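## Task

Set the green block, and no other object, onto the white saucer; the saucer must end up lying flat on the table and not upside down.

## Robot and tools

Robot: two arms, left_arm and right_arm, each carrying a parallel-finger gripper with a wrist camera. Base positions in the scene frame: left_arm (-0.040, +0.304, 0) m, right_arm (-0.019, -0.333, 0) m, each turned only slightly about z. A camera stand sits behind the arms. Loose objects may occasionally get nudged by something other than the robot.

Frames: the scene frame has its origin at table-top height midway between the nominal bases, +x pointing out over the table, +z up, and left_arm on the +y side (image left/right does not necessarily match). Fixed cameras and the table use the scene frame. Everything about a hand (reported position and quaternion, velocities, targets, wrist-camera poses, and all offsets) uses that arm's own base frame. The gripper's fingers extend along its +z axis and separate along its y axis. The reported end_effector_position is the point between the pads, roughly 1 cm short of the fingertips. Reported poses may be off by a few centimetres, worse at long reach.

The 14-number row: used by execute_actions and move. Always give all 14 numbers, each between -1 and 1, even when one arm stays still. Order: left_arm dx, dy, dz, rx, ry, rz, opening, then right_arm in the same seven slots. The six pose numbers are an offset, not a pose: they are measured from that arm's Hand target as it was when the action (or move) began, along that arm's base axes, with rotation about the Hand target's position. Scale: 1.0 equals 0.6 m for dx/dy/dz and 180 degrees for the rotation; rx, ry, rz form a single rotation vector. A translation whose length exceeds 1.0 may be shortened along its direction. Because every call starts from the current Hand target, sending the same offset twice moves twice. Six zeros re-command the present Hand target (useful to make an arm try again, or to stop pressing). The opening is absolute, not an offset: +1 fully open (0.094 m), -1 closed. Writing 0 there is a real command, so to leave a gripper unchanged repeat its current value.

execute_actions(actions, cameras): actions is a list of actions; each action is a list of up to 15 rows, one per 1/30 s step; a short action keeps its final row for the remaining steps. Each row is still counted from the action's start pose, not from the row before. An empty actions list returns full state and images, plus the scene number and task. cameras picks images by name (cam_head_left, cam_head_right, cam_left_wrist, cam_right_wrist, or ["all"]); an unknown name invalidates the call.

move(target, speed, blend, opening_speed, grip_force, blocking, cameras): drives each gripper along a straight line to its target. target is one 14-number row or a list of up to 15 rows; all rows are offsets from the same starting Hand targets. speed is m/s (0.002 to 2.9, default 0.25; rotation up to twice that in rad/s), one value or one per target. blend (m) rounds corners of a list; 0 stops at each. opening_speed (0.2 or more, scale units per second) closes or opens gradually, good for fragile items. grip_force is newtons per pad, 10 to 50, one value or one per arm; it persists, and lower values close slowly. blocking=false returns early while motion continues. Paths do not avoid obstacles or the other arm, grippers lag and overshoot more at high speed, and routing close to an arm's own base can flip its shoulder; go around instead. The extra move: line reports the ending (done, off_target, moving, held, fault) and limits (paced means clipped, held means steps withheld). done means within 10 mm and 2 degrees; neither done nor off_target tells you about contact.

wait(seconds 0 to 10) lets time pass; stop brakes a running move; zoom_image(camera, region [x0,y0,x1,y1], at most 504 x 504 px) enlarges part of a camera's newest image (all are 896x504). finished_scene(scene) ends the current scene irreversibly; pass its number, and only call it once both blocks are placed and stable without the robot.

Reading results: Hand target is the last commanded pose after clipping (orientation is clipped to 40 degrees from the measured one each step). Grippers often rest a few cm short of it due to friction and weight; waiting won't fix that, so send the remaining distance. grip_measured uses the opening scale; empty it reads slightly wide, and on a firmly gripped hard part about up to 0.064 narrower. Squeeze jumps to the force limit roughly 0.06 below first-touch reading. grip_effort_nm is motor effort (negative closing), not pad force. Joint torques include gravity and have offsets; positions 1 to 3 wrap at ±28 N m. Joint velocities may be summarised as within noise. Joint limits (rad): waist -2.618..3.054, shoulder 0..3.142, elbow 0..3.142 (straight 2.901), wrist pitch ±1.571, wrist yaw ±1.571, wrist roll ±2.094.

Cautions: don't drop blocks from height, release while moving, or slam into the table, fixtures or heavy items. Nothing may leave the table. Keep the arms, grippers and wrist-camera cables from striking or squeezing each other; never close one gripper on the other's fingers. A cable touching something counts as the hand touching it. Stretched arms, held loads or unreachable targets heat motors: MOTOR HOT appears at 75 °C, 90 °C folds that arm away for the rest of the scene, 100 °C drops it. Any arm stop is costly. Smooth, efficient motion is preferred.

Each tool is called as a command line: name --argument value for each argument, lists and objects as JSON in quotes; but a table of rows of numbers goes row by row, as --pt "numbers of a row", without its own name.

## Session

execute_actions --actions '[]'

Scene clock: 0.00 s.
left_arm: end_effector_position=(+0.4011, -0.0188, +0.1134) grip_measured=+1.000 grip_effort_nm=n/a end_effector_quat_wxyz=(+0.601, -0.022, +0.799, +0.014) | right_arm: end_effector_position=(+0.4128, +0.0134, +0.1070) grip_measured=+0.607 grip_effort_nm=n/a end_effector_quat_wxyz=(+0.582, -0.016, +0.812, +0.034)
Joint positions: left_arm=[-0.124 1.521 0.373 0.862 -0.166 -0.053 0.094] | right_arm=[-0.004 1.557 0.43 0.801 -0.078 0.013 0.076]
Joint velocities: within noise
Joint torques (N m): no reading
Motor temperatures (°C): left_arm=[18 22 23 27 16 18 17] | right_arm=[16 18 28 19 14 16 21]
Heat: left arm: 27 °C; right arm: 28 °C.
Hand target: left_arm +0.4014, -0.0187, +0.1138; +0.599, -0.022, +0.800, +0.014 | right_arm +0.4129, +0.0135, +0.1070; +0.581, -0.016, +0.813, +0.034
Tool commands: left_gripper/opening=+1.0 right_gripper/opening=+0.607184

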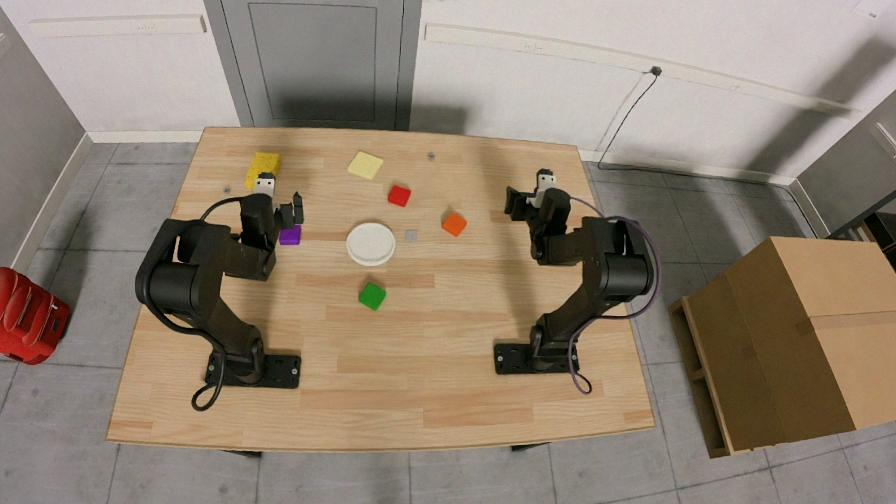

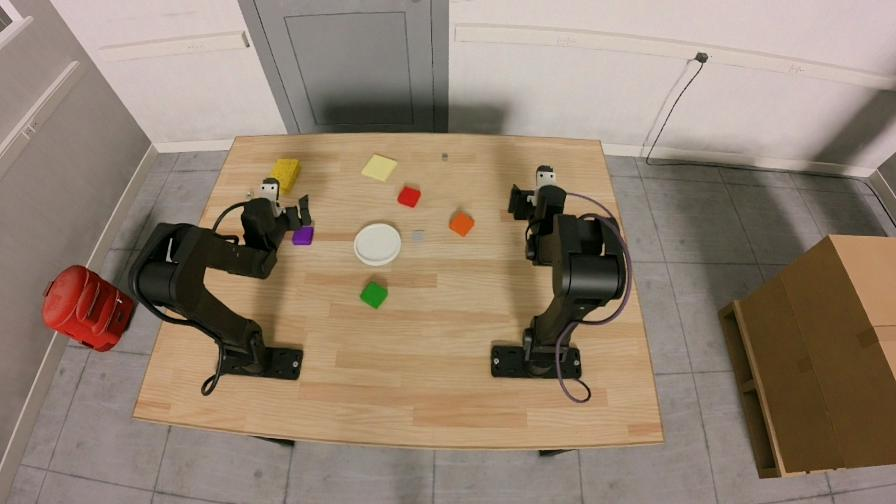

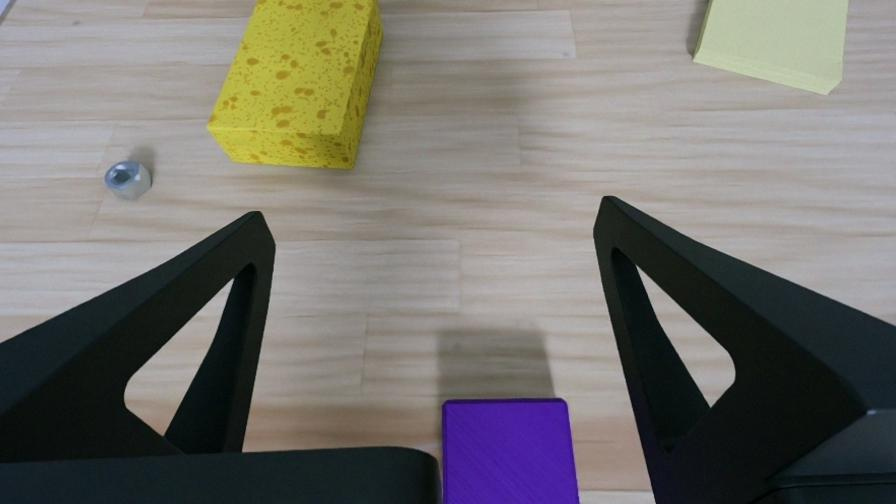

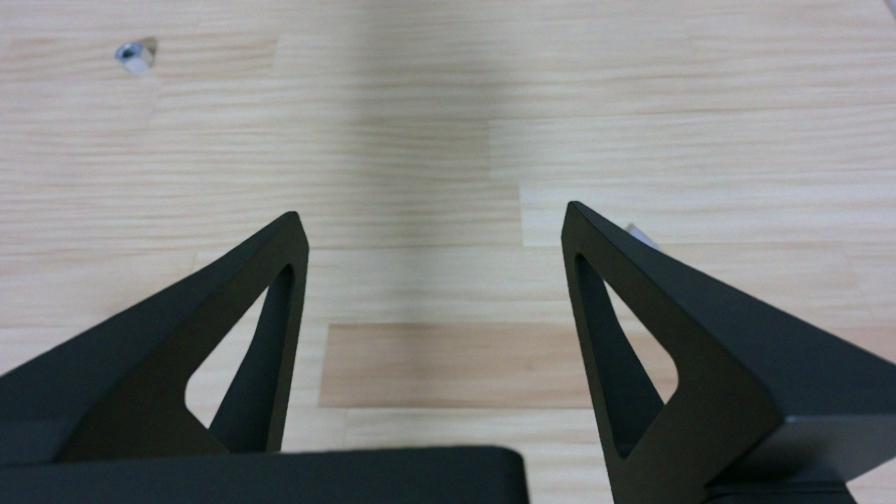

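zoom_image --camera "cam_head_left" --region '[300, 180, 480, 330]'

zoom_image --camera "cam_head_right" --region '[300, 180, 480, 330]'

Scaled by 2.800 from the camera's 896x504 image, which has a finer 1280x720 frame.

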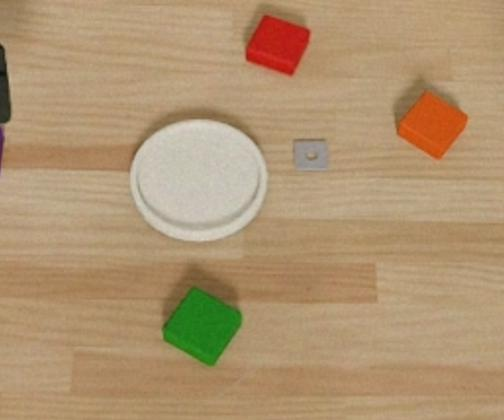

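Scaled by 2.800 from the camera's 896x504 image, which has a finer 1280x720 frame.

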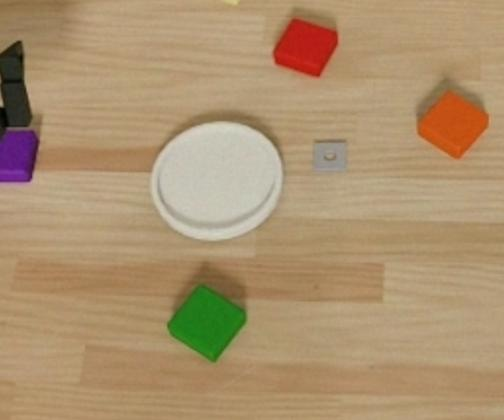

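move --target '[-0.352, -0.419, 0.11, 0.112, 0.401, -0.177, 1.0, 0, 0, 0, 0, 0, 0, 0.607184]' --speed 0.4 --cameras '["all"]'

Scene clock: 89.27 s.
left_arm: end_effector_position=(+0.1897, -0.2657, +0.1775) grip_measured=+1.000 grip_effort_nm=-0.01 end_effector_quat_wxyz=(+0.001, +0.295, +0.955, +0.003) | right_arm: end_effector_position=(+0.4128, +0.0134, +0.1070) grip_measured=+0.607 grip_effort_nm=0.04 end_effector_quat_wxyz=(+0.582, -0.016, +0.812, +0.034)
Joint positions: left_arm=[-0.957 1.802 1.771 -1.542 -0.006 -0.357 0.094] | right_arm=[-0.004 1.557 0.43 0.801 -0.078 0.013 0.076]
Joint torques (N m): left_arm=[-0.29 -6.31 9.05 0.37 0.13 -0.12] | right_arm=[0.01 -5.04 5.7 1.74 -0.01 0]
Motor temperatures (°C): left_arm=[18 24 23 31 16 17 16] | right_arm=[15 20 28 24 14 16 20]
Heat: left arm: 31 °C; right arm: 28 °C.
Hand target: left_arm +0.1902, -0.2702, +0.1798; -0.001, +0.293, +0.956, -0.001 | right_arm +0.4129, +0.0135, +0.1070; +0.581, -0.016, +0.813, +0.034
Off the commanded pose: left_arm 0.005 m, 1 deg | right_arm 0.000 m, 0 deg.
move: done

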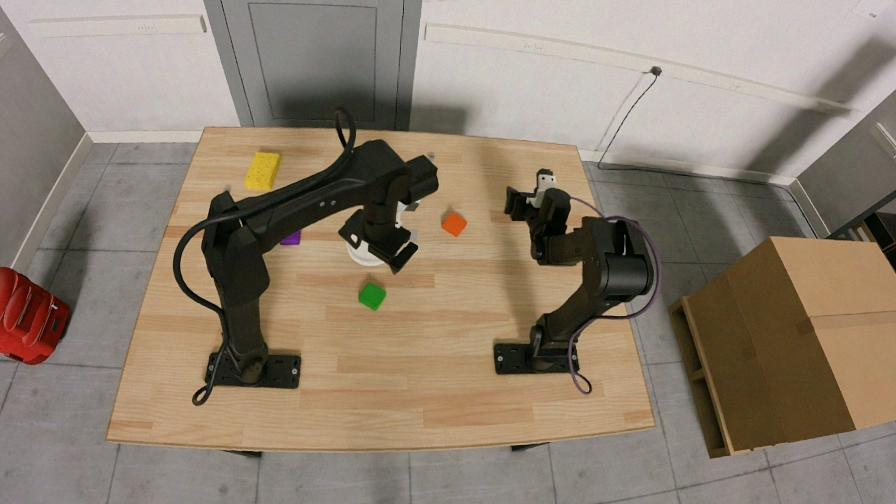

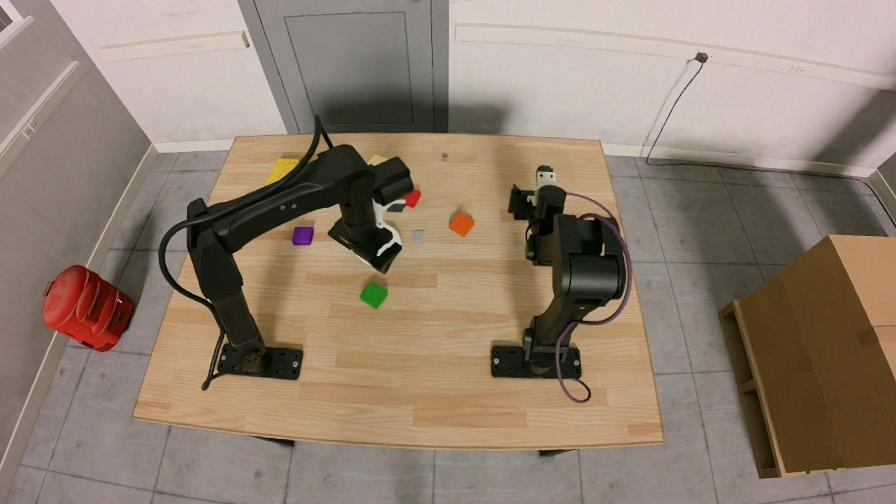

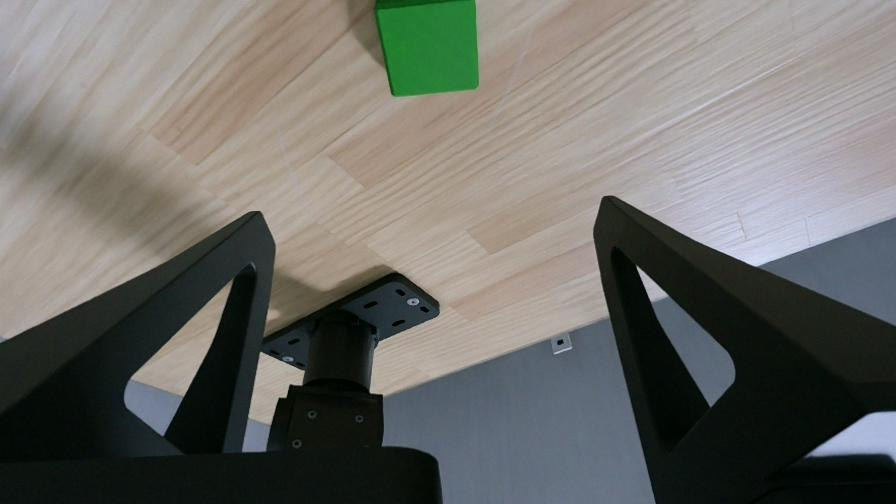

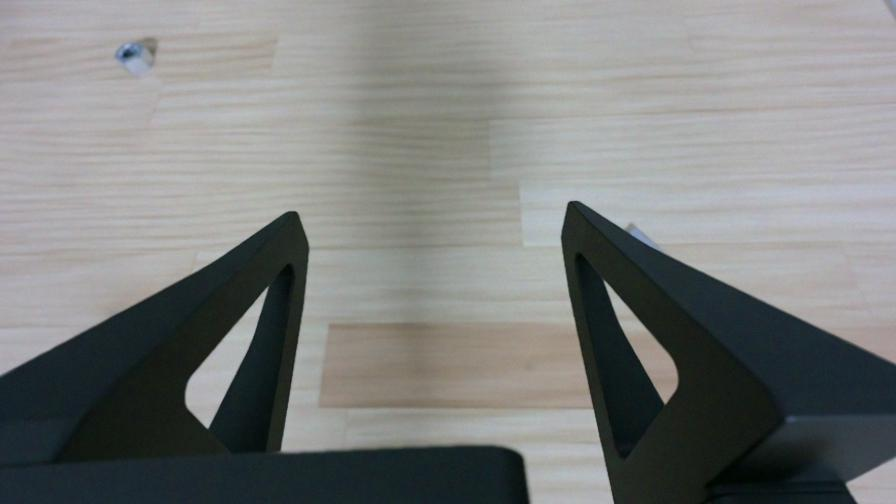

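move --target '[0, 0, -0.15, 0, 0, 0, 1.0, 0, 0, 0, 0, 0, 0, 0.607184]' --speed 0.2 --cameras '["all"]'

Scene clock: 120.00 s.
left_arm: end_effector_position=(+0.1924, -0.2699, +0.0940) grip_measured=+1.000 grip_effort_nm=-0.01 end_effector_quat_wxyz=(+0.003, +0.295, +0.955, +0.001) | right_arm: end_effector_position=(+0.4128, +0.0134, +0.1070) grip_measured=+0.607 grip_effort_nm=0.04 end_effector_quat_wxyz=(+0.582, -0.016, +0.812, +0.034)
Joint positions: left_arm=[-0.957 1.801 1.438 -1.203 -0.004 -0.357 0.094] | right_arm=[-0.004 1.557 0.43 0.801 -0.078 0.013 0.076]
Joint torques (N m): left_arm=[-0.18 -7.34 5.45 0.63 0.08 -0.13] | right_arm=[0.01 -5.01 5.68 1.73 -0.02 0]
Heat: left arm: 27 °C; right arm: 28 °C.
Hand target: left_arm +0.1901, -0.2702, +0.0898; -0.001, +0.293, +0.956, -0.001 | right_arm +0.4129, +0.0135, +0.1070; +0.581, -0.016, +0.813, +0.034
Off the commanded pose: left_arm 0.005 m, 1 deg | right_arm 0.000 m, 0 deg.
move: done

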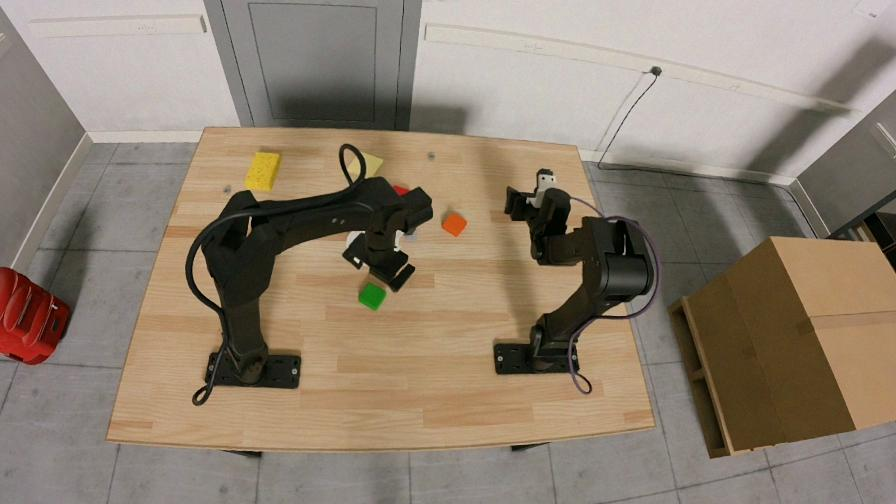

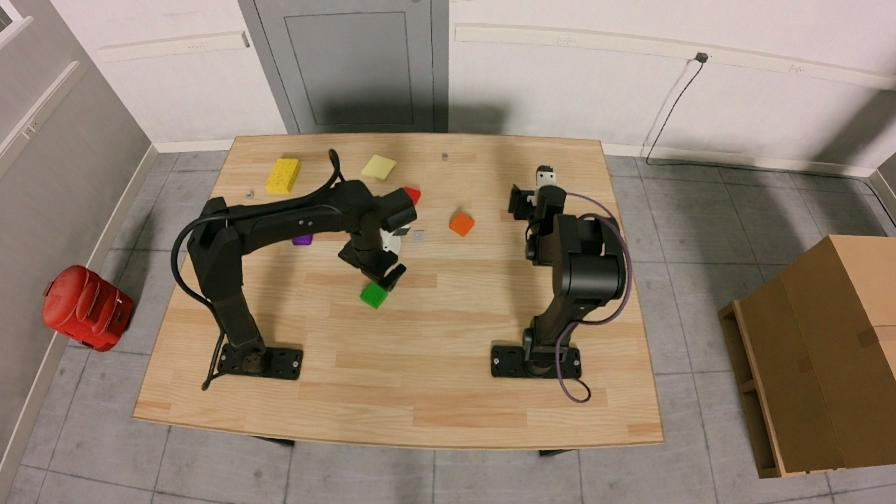

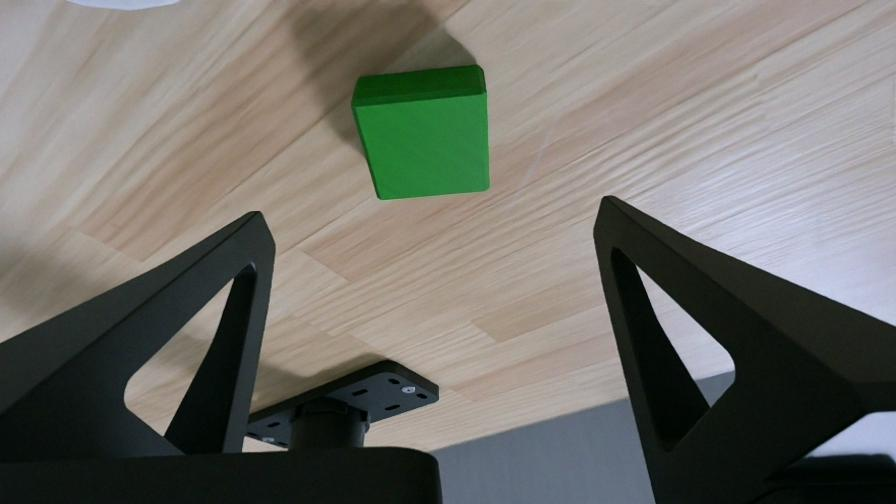

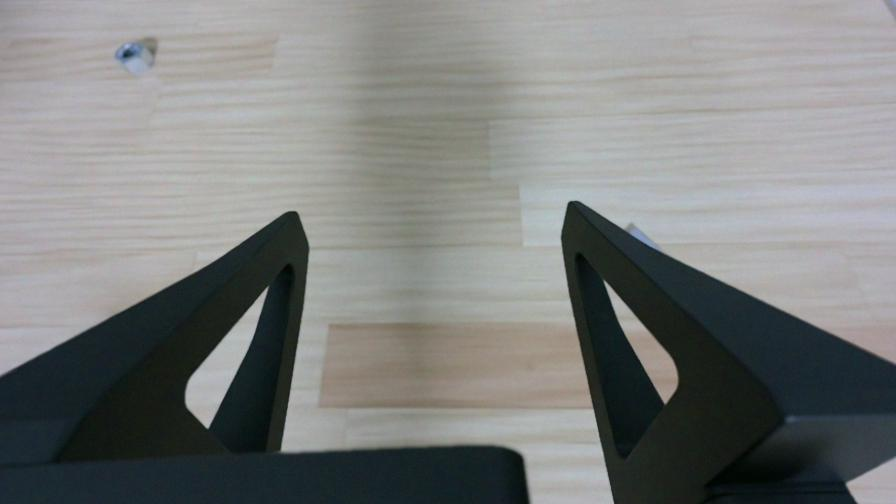

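zoom_image --camera "cam_head_left" --region '[320, 200, 440, 320]'

zoom_image --camera "cam_head_right" --region '[320, 200, 440, 320]'

Scaled by 4.200 from the camera's 896x504 image, which has a finer 1280x720 frame.

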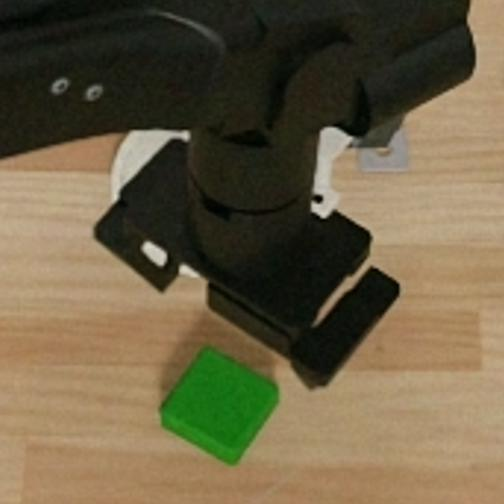

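Scaled by 4.200 from the camera's 896x504 image, which has a finer 1280x720 frame.

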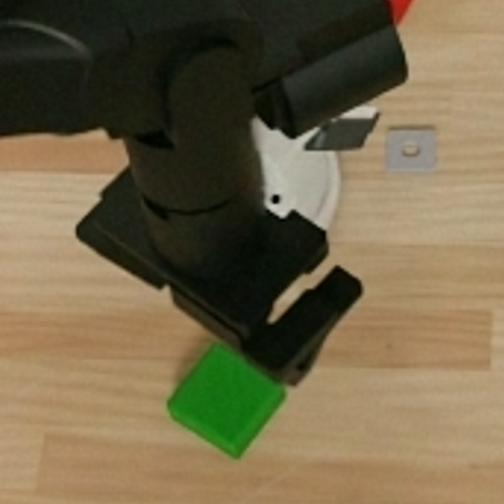

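move --target '[-0.032, 0.022, -0.067, 0, 0, 0.028, 1.0, 0, 0, 0, 0, 0, 0, 0.607184]' --speed 0.15 --cameras '["cam_head_left", "cam_left_wrist"]'

Scene clock: 181.83 s.
left_arm: end_effector_position=(+0.1735, -0.2553, +0.0457) grip_measured=+1.000 grip_effort_nm=-0.01 end_effector_quat_wxyz=(-0.008, +0.251, +0.968, +0.008) | right_arm: end_effector_position=(+0.4128, +0.0134, +0.1070) grip_measured=+0.607 grip_effort_nm=0.04 end_effector_quat_wxyz=(+0.582, -0.016, +0.812, +0.034)
Joint positions: left_arm=[-0.978 1.783 1.218 -1.029 -0.001 -0.471 0.094] | right_arm=[-0.004 1.557 0.43 0.801 -0.078 0.013 0.076]
Joint torques (N m): left_arm=[-0.55 -8.87 5.14 0.57 0.09 -0.15] | right_arm=[0.01 -5.01 5.68 1.74 0 0.01]
Motor temperatures (°C): left_arm=[18 27 24 25 16 17 16] | right_arm=[15 20 27 25 14 15 19]
Heat: left arm: 27 °C; right arm: 27 °C.
Hand target: left_arm +0.1710, -0.2570, +0.0496; -0.001, +0.250, +0.968, -0.001 | right_arm +0.4129, +0.0135, +0.1070; +0.581, -0.016, +0.813, +0.034
Off the commanded pose: left_arm 0.005 m, 1 deg | right_arm 0.000 m, 0 deg.
move: done
Images, in order (width x height): cam_head_left 896x504, cam_left_wrist 896x504.

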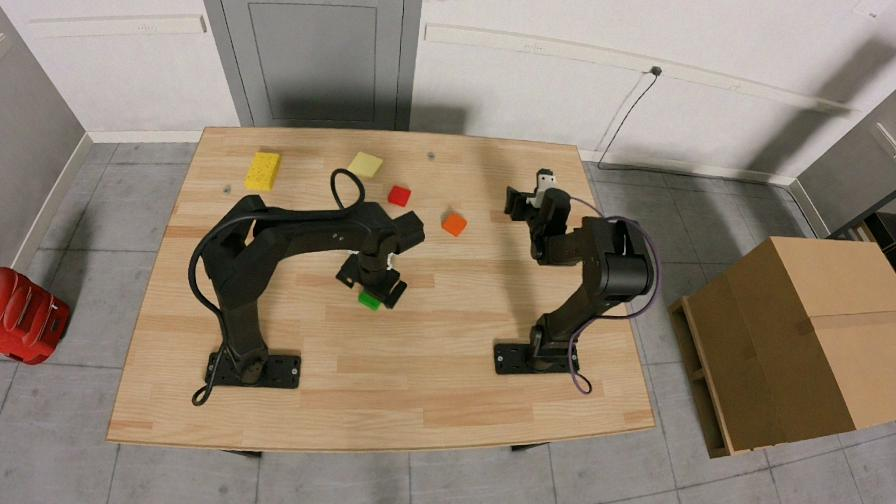

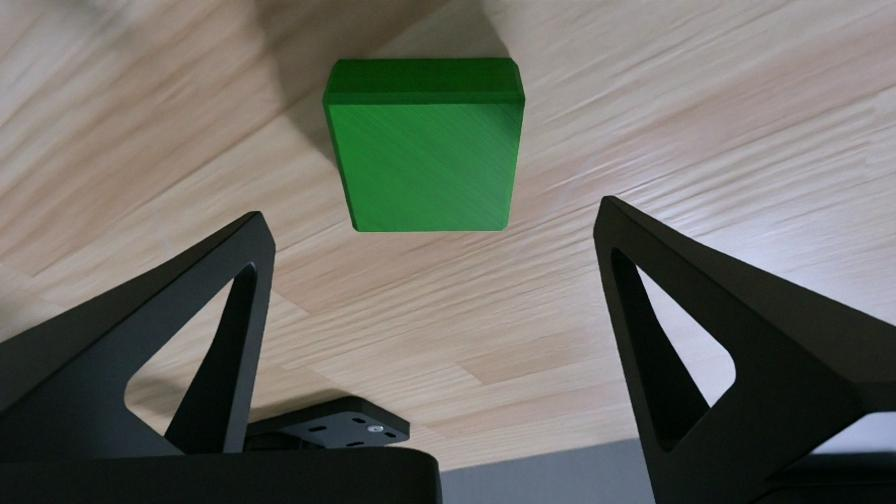

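move --pt "0.003 -0.002 -0.040 0 0 0 1.0 0 0 0 0 0 0 0.607184" --pt "0.003 -0.002 -0.040 0 0 0 -0.4 0 0 0 0 0 0 0.607184" --pt "0.003 -0.002 0.08 0 0 0 -0.4 0 0 0 0 0 0 0.607184" --speed '[0.1, 0.1, 0.2]' --grip_force '[35, 50]' --cameras '["all"]'

Scene clock: 227.03 s.
left_arm: end_effector_position=(+0.1731, -0.2547, +0.0889) grip_measured=+0.002 grip_effort_nm=-0.76 end_effector_quat_wxyz=(-0.007, +0.251, +0.968, +0.007) | right_arm: end_effector_position=(+0.4128, +0.0134, +0.1070) grip_measured=+0.607 grip_effort_nm=0.03 end_effector_quat_wxyz=(+0.582, -0.016, +0.812, +0.034)
Joint positions: left_arm=[-0.978 1.739 1.341 -1.194 -0.001 -0.471 0.047] | right_arm=[-0.004 1.557 0.43 0.801 -0.078 0.013 0.076]
Joint torques (N m): left_arm=[-0.47 -7.95 8.08 0.37 0.12 -0.09] | right_arm=[0.01 -5.01 5.68 1.74 -0.01 0]
Heat: left arm: 26 °C; right arm: 27 °C.
Hand target: left_arm +0.1728, -0.2582, +0.0975; -0.001, +0.250, +0.968, -0.001 | right_arm +0.4129, +0.0135, +0.1070; +0.581, -0.016, +0.813, +0.034
Off the commanded pose: left_arm 0.009 m, 1 deg | right_arm 0.000 m, 0 deg.
grip_force (N): 35, 50
move: done

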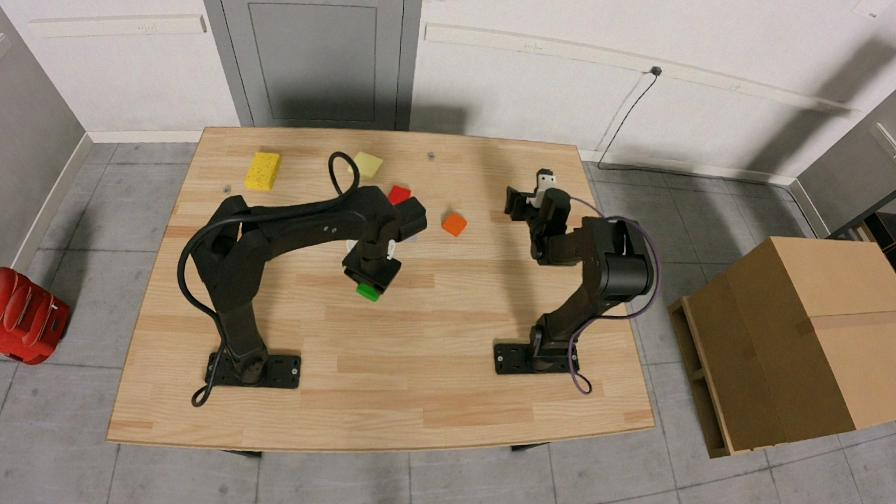

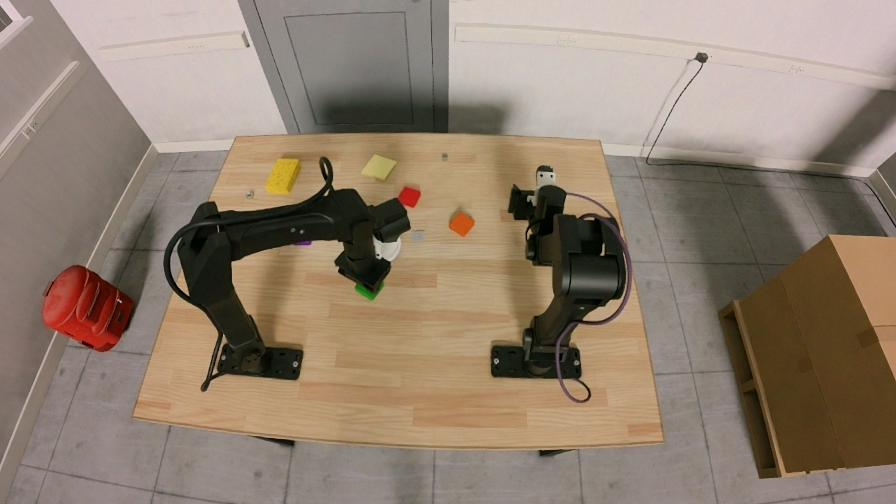

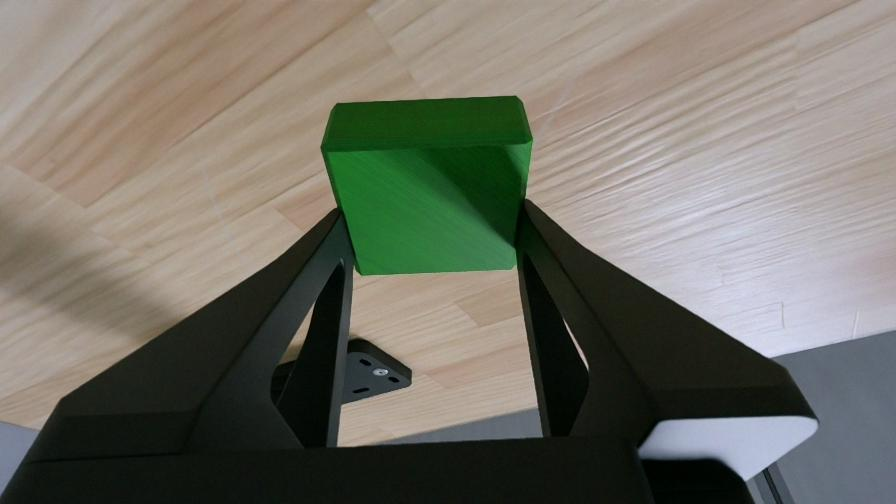

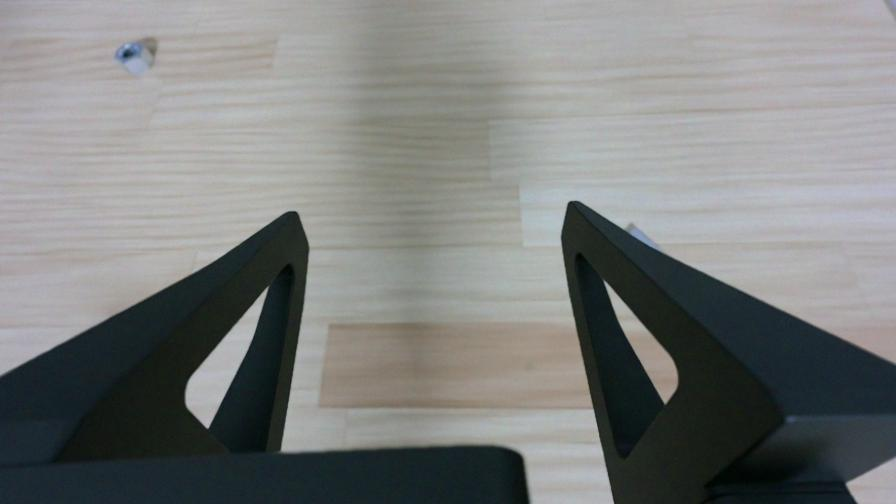

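move --target '[0.262, 0.013, 0.02, 0, 0, 0, -0.4, 0, 0, 0, 0, 0, 0, 0.607184]' --speed 0.2 --cameras '["cam_head_left", "cam_head_right", "cam_left_wrist"]'

Scene clock: 250.33 s.
left_arm: end_effector_position=(+0.3274, -0.2473, +0.1111) grip_measured=+0.002 grip_effort_nm=-0.76 end_effector_quat_wxyz=(+0.001, +0.248, +0.969, -0.002) | right_arm: end_effector_position=(+0.4128, +0.0134, +0.1070) grip_measured=+0.607 grip_effort_nm=0.04 end_effector_quat_wxyz=(+0.582, -0.016, +0.812, +0.034)
Joint positions: left_arm=[-0.648 2.121 1.952 -1.398 0.002 -0.147 0.047] | right_arm=[-0.004 1.557 0.43 0.801 -0.078 0.013 0.076]
Joint torques (N m): left_arm=[-0.31 -8.31 9.09 0.39 -0.02 -0.06] | right_arm=[0.02 -5 5.68 1.74 -0.01 0.01]
Heat: left arm: 27 °C; right arm: 27 °C.
Hand target: left_arm +0.3299, -0.2504, +0.1096; -0.001, +0.250, +0.968, -0.001 | right_arm +0.4129, +0.0135, +0.1070; +0.581, -0.016, +0.813, +0.034
Off the commanded pose: left_arm 0.004 m, 0 deg | right_arm 0.000 m, 0 deg.
grip_force (N): 35, 50
move: done
Images, in order (width x height): cam_head_left 896x504, cam_head_right 896x504, cam_left_wrist 896x504.

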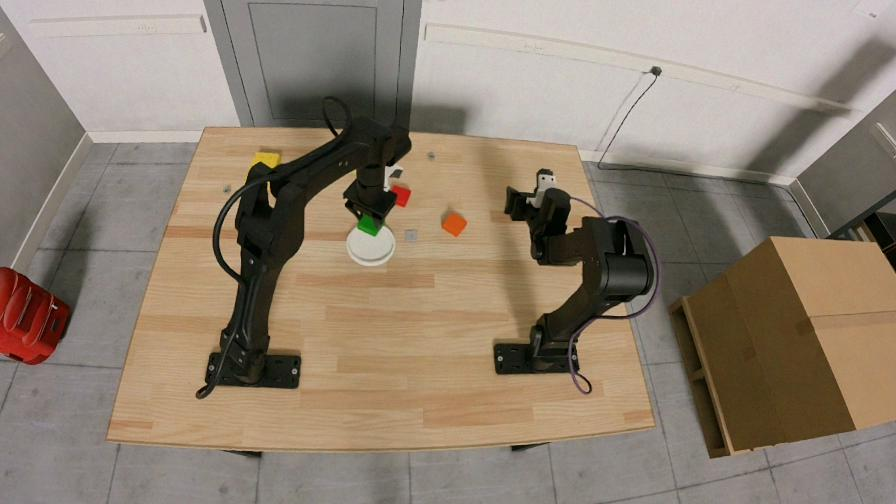

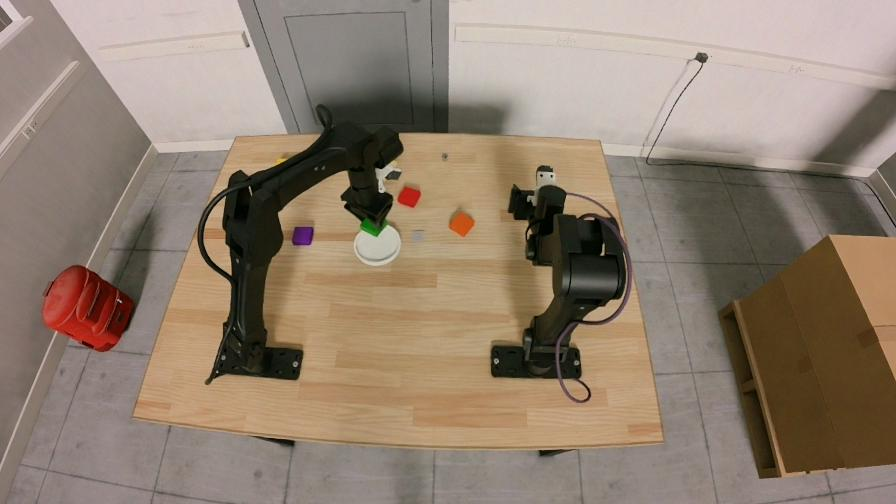

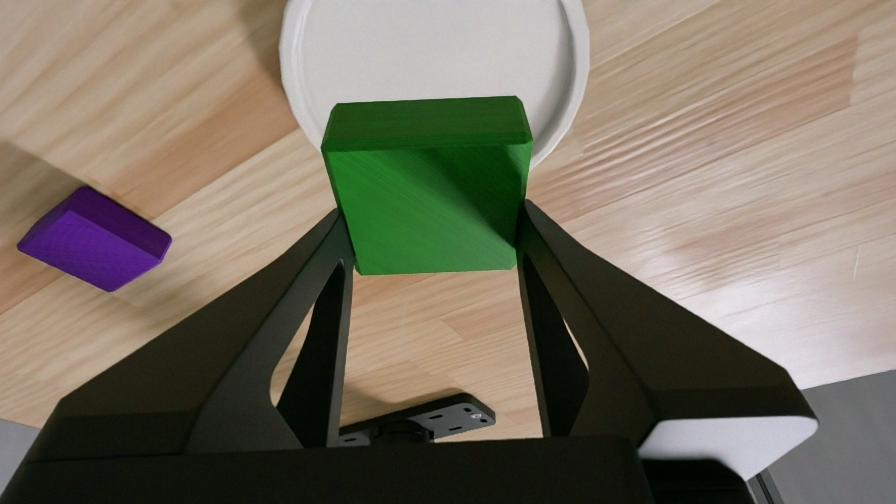

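zoom_image --camera "cam_left_wrist" --region '[250, 0, 650, 225]'

zoom_image --camera "cam_head_left" --region '[320, 180, 440, 280]'

zoom_image --camera "cam_head_right" --region '[320, 180, 440, 280]'

Scaled by 1.260 from the camera's 896x504 image, which has a finer 1280x720 frame.

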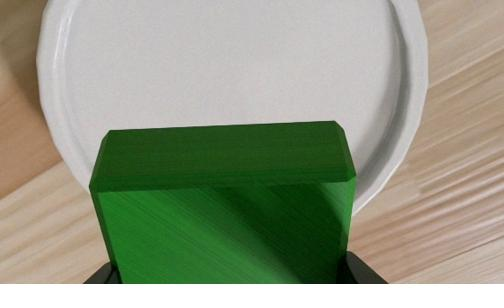

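Scaled by 4.200 from the camera's 896x504 image, which has a finer 1280x720 frame.

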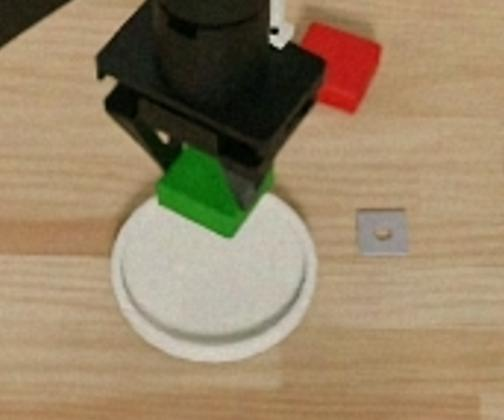

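Scaled by 4.200 from the camera's 896x504 image, which has a finer 1280x720 frame.

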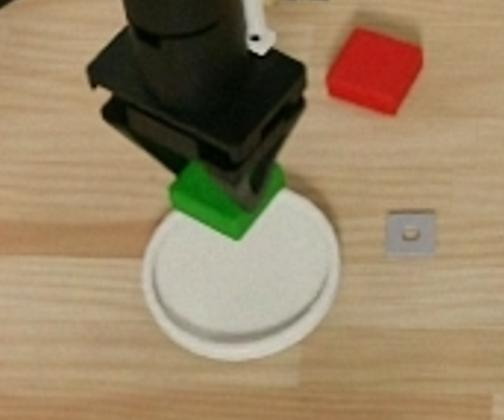

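move --target '[0.004, -0.002, -0.108, 0, 0, 0, -0.4, 0, 0, 0, 0, 0, 0, 0.607184]' --speed 0.12 --cameras '["cam_head_left", "cam_head_right", "cam_left_wrist"]'

zoom_image --camera "cam_head_left" --region '[320, 180, 440, 280]'

zoom_image --camera "cam_head_right" --region '[320, 180, 440, 280]'

Scene clock: 323.97 s.
left_arm: end_effector_position=(+0.3333, -0.2518, +0.0536) grip_measured=+0.002 grip_effort_nm=-0.76 end_effector_quat_wxyz=(+0.005, +0.249, +0.969, -0.003) | right_arm: end_effector_position=(+0.4128, +0.0134, +0.1070) grip_measured=+0.607 grip_effort_nm=0.04 end_effector_quat_wxyz=(+0.582, -0.016, +0.812, +0.034)
Joint positions: left_arm=[-0.648 2.152 1.773 -1.179 0.002 -0.145 0.047] | right_arm=[-0.004 1.557 0.43 0.801 -0.078 0.013 0.076]
Joint torques (N m): left_arm=[-0.14 -9.17 5.79 0.63 0.05 0.02] | right_arm=[0.01 -5.03 5.68 1.74 -0.01 0.01]
Heat: left arm: 29 °C; right arm: 27 °C.
Hand target: left_arm +0.3324, -0.2516, +0.0448; -0.001, +0.250, +0.968, -0.001 | right_arm +0.4129, +0.0135, +0.1070; +0.581, -0.016, +0.813, +0.034
Off the commanded pose: left_arm 0.009 m, 1 deg | right_arm 0.000 m, 0 deg.
grip_force (N): 35, 50
move: done
Images, in order (width x height): cam_head_left 896x504, cam_head_right 896x504, cam_left_wrist 896x504.

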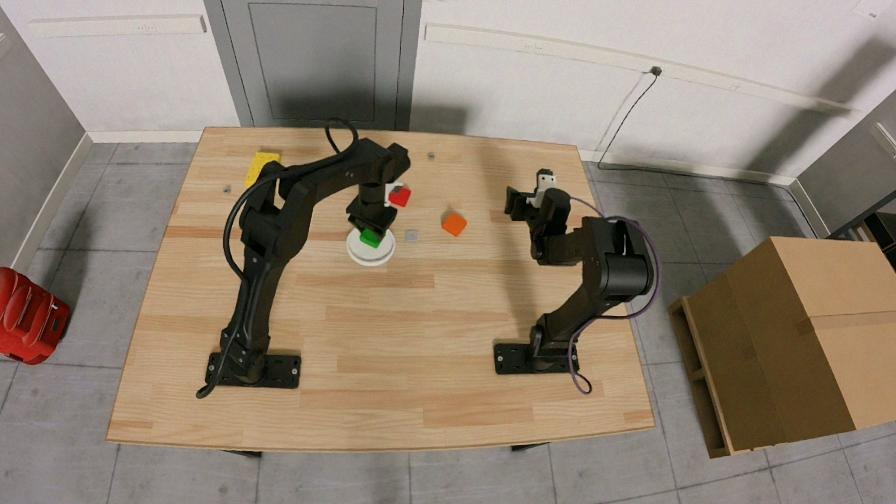

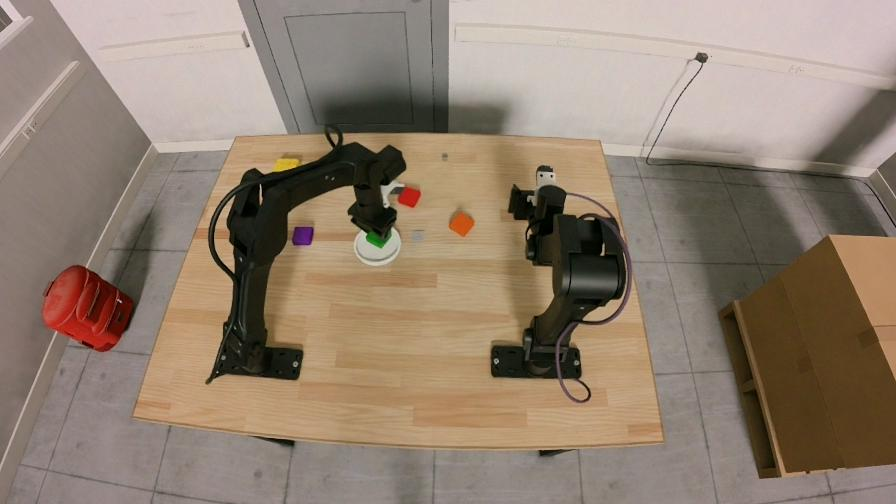

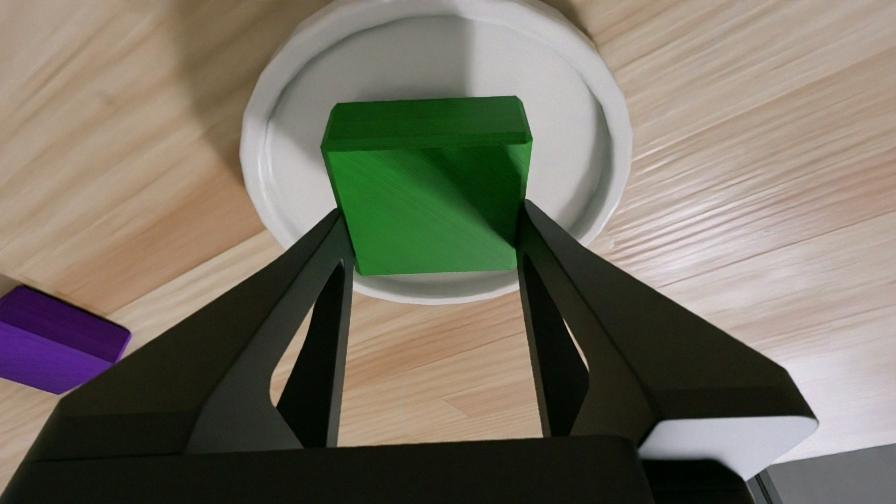

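Scaled by 4.200 from the camera's 896x504 image, which has a finer 1280x720 frame.

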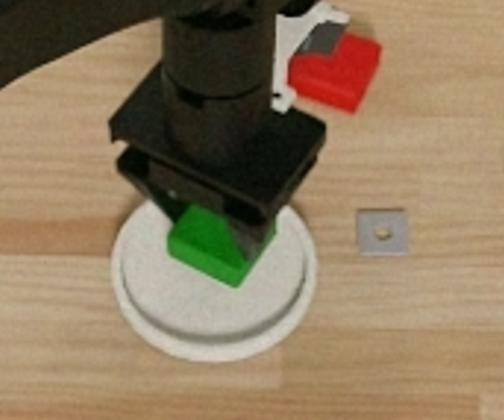

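Scaled by 4.200 from the camera's 896x504 image, which has a finer 1280x720 frame.

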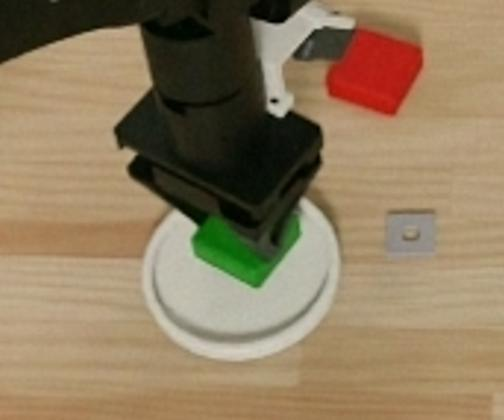

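move --target '[-0.009, 0.008, -0.031, 0, 0, 0, -0.4, 0, 0, 0, 0, 0, 0, 0.607184]' --speed 0.06 --cameras '["cam_head_left", "cam_head_right", "cam_left_wrist"]'

zoom_image --camera "cam_head_left" --region '[320, 180, 440, 280]'

zoom_image --camera "cam_head_right" --region '[320, 180, 440, 280]'

Scene clock: 361.87 s.
left_arm: end_effector_position=(+0.3301, -0.2490, +0.0429) grip_measured=+0.002 grip_effort_nm=-0.76 end_effector_quat_wxyz=(+0.008, +0.249, +0.968, -0.004) | right_arm: end_effector_position=(+0.4128, +0.0134, +0.1070) grip_measured=+0.607 grip_effort_nm=0.04 end_effector_quat_wxyz=(+0.582, -0.016, +0.812, +0.034)
Joint positions: left_arm=[-0.648 2.138 1.706 -1.122 0.001 -0.145 0.047] | right_arm=[-0.004 1.557 0.43 0.801 -0.078 0.013 0.076]
Joint torques (N m): left_arm=[0.09 -8.91 3.44 0.95 0.04 -0.01] | right_arm=[-0.01 -5.01 5.68 1.73 0 0]
Heat: left arm: 27 °C; right arm: 27 °C.
Hand target: left_arm +0.3270, -0.2467, +0.0262; -0.001, +0.250, +0.968, -0.001 | right_arm +0.4129, +0.0135, +0.1070; +0.581, -0.016, +0.813, +0.034
Off the commanded pose: left_arm 0.017 m, 1 deg | right_arm 0.000 m, 0 deg.
grip_force (N): 35, 50
move: off_target (left_arm)
Images, in order (width x height): cam_head_left 896x504, cam_head_right 896x504, cam_left_wrist 896x504.

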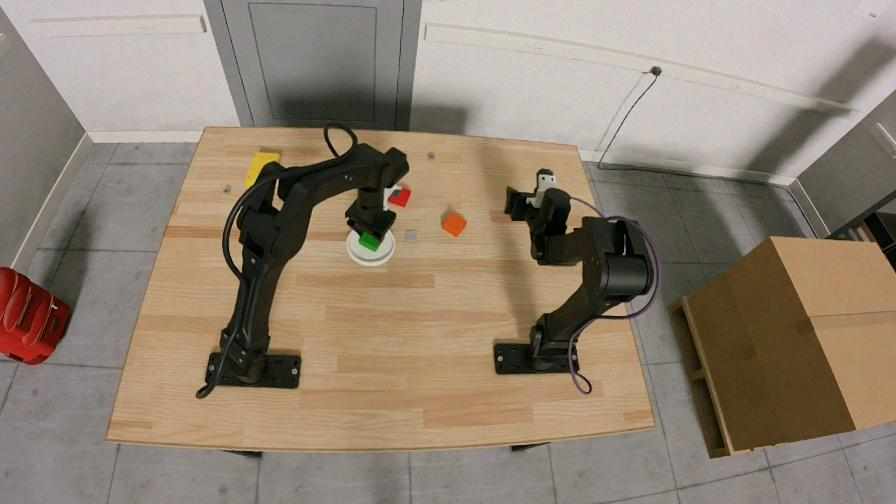

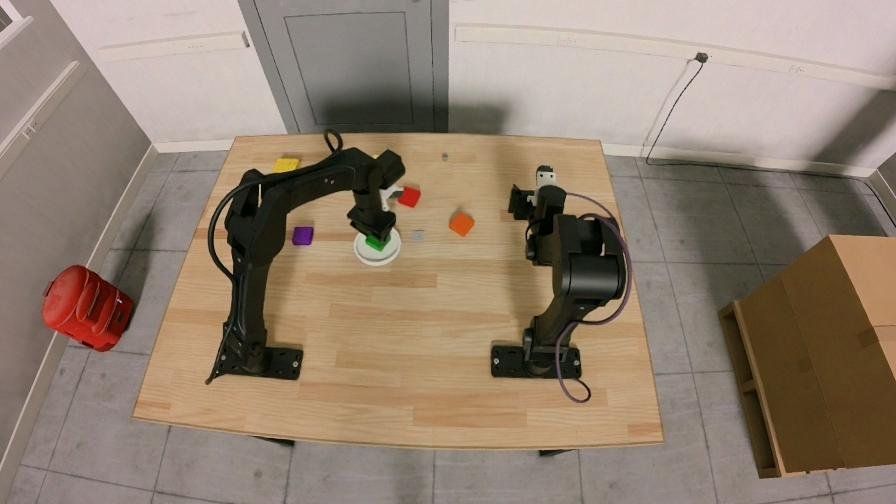

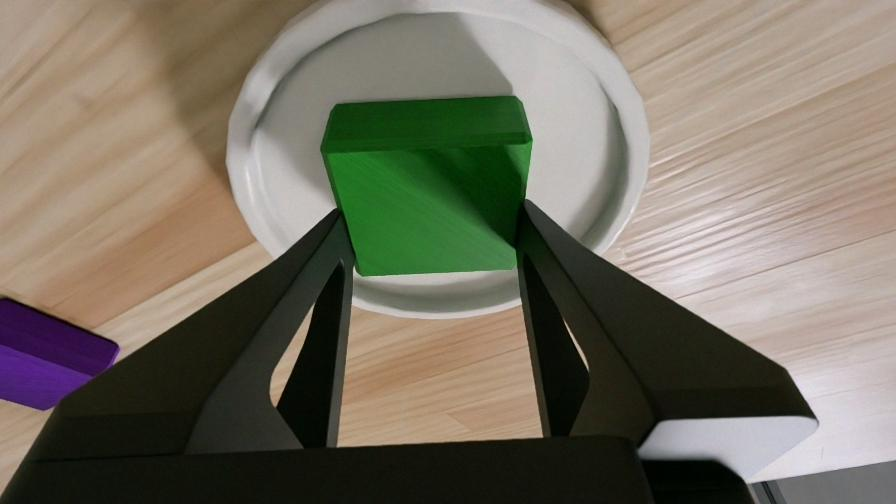

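Scaled by 4.200 from the camera's 896x504 image, which has a finer 1280x720 frame.

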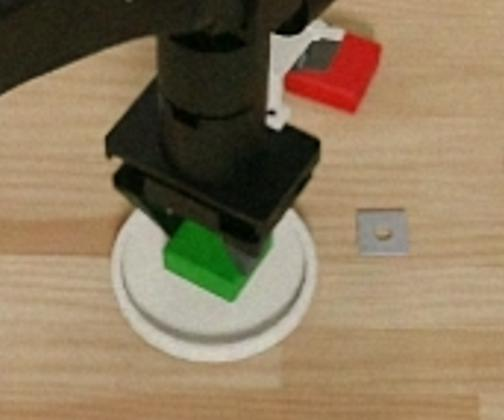

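Scaled by 4.200 from the camera's 896x504 image, which has a finer 1280x720 frame.

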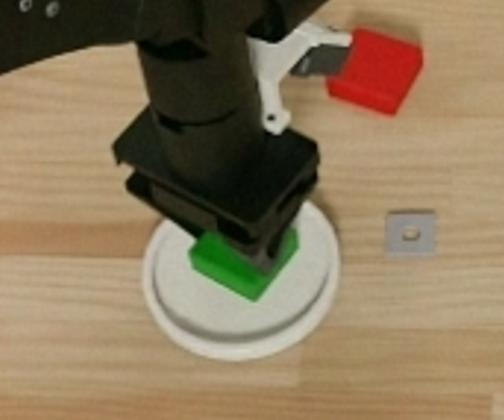

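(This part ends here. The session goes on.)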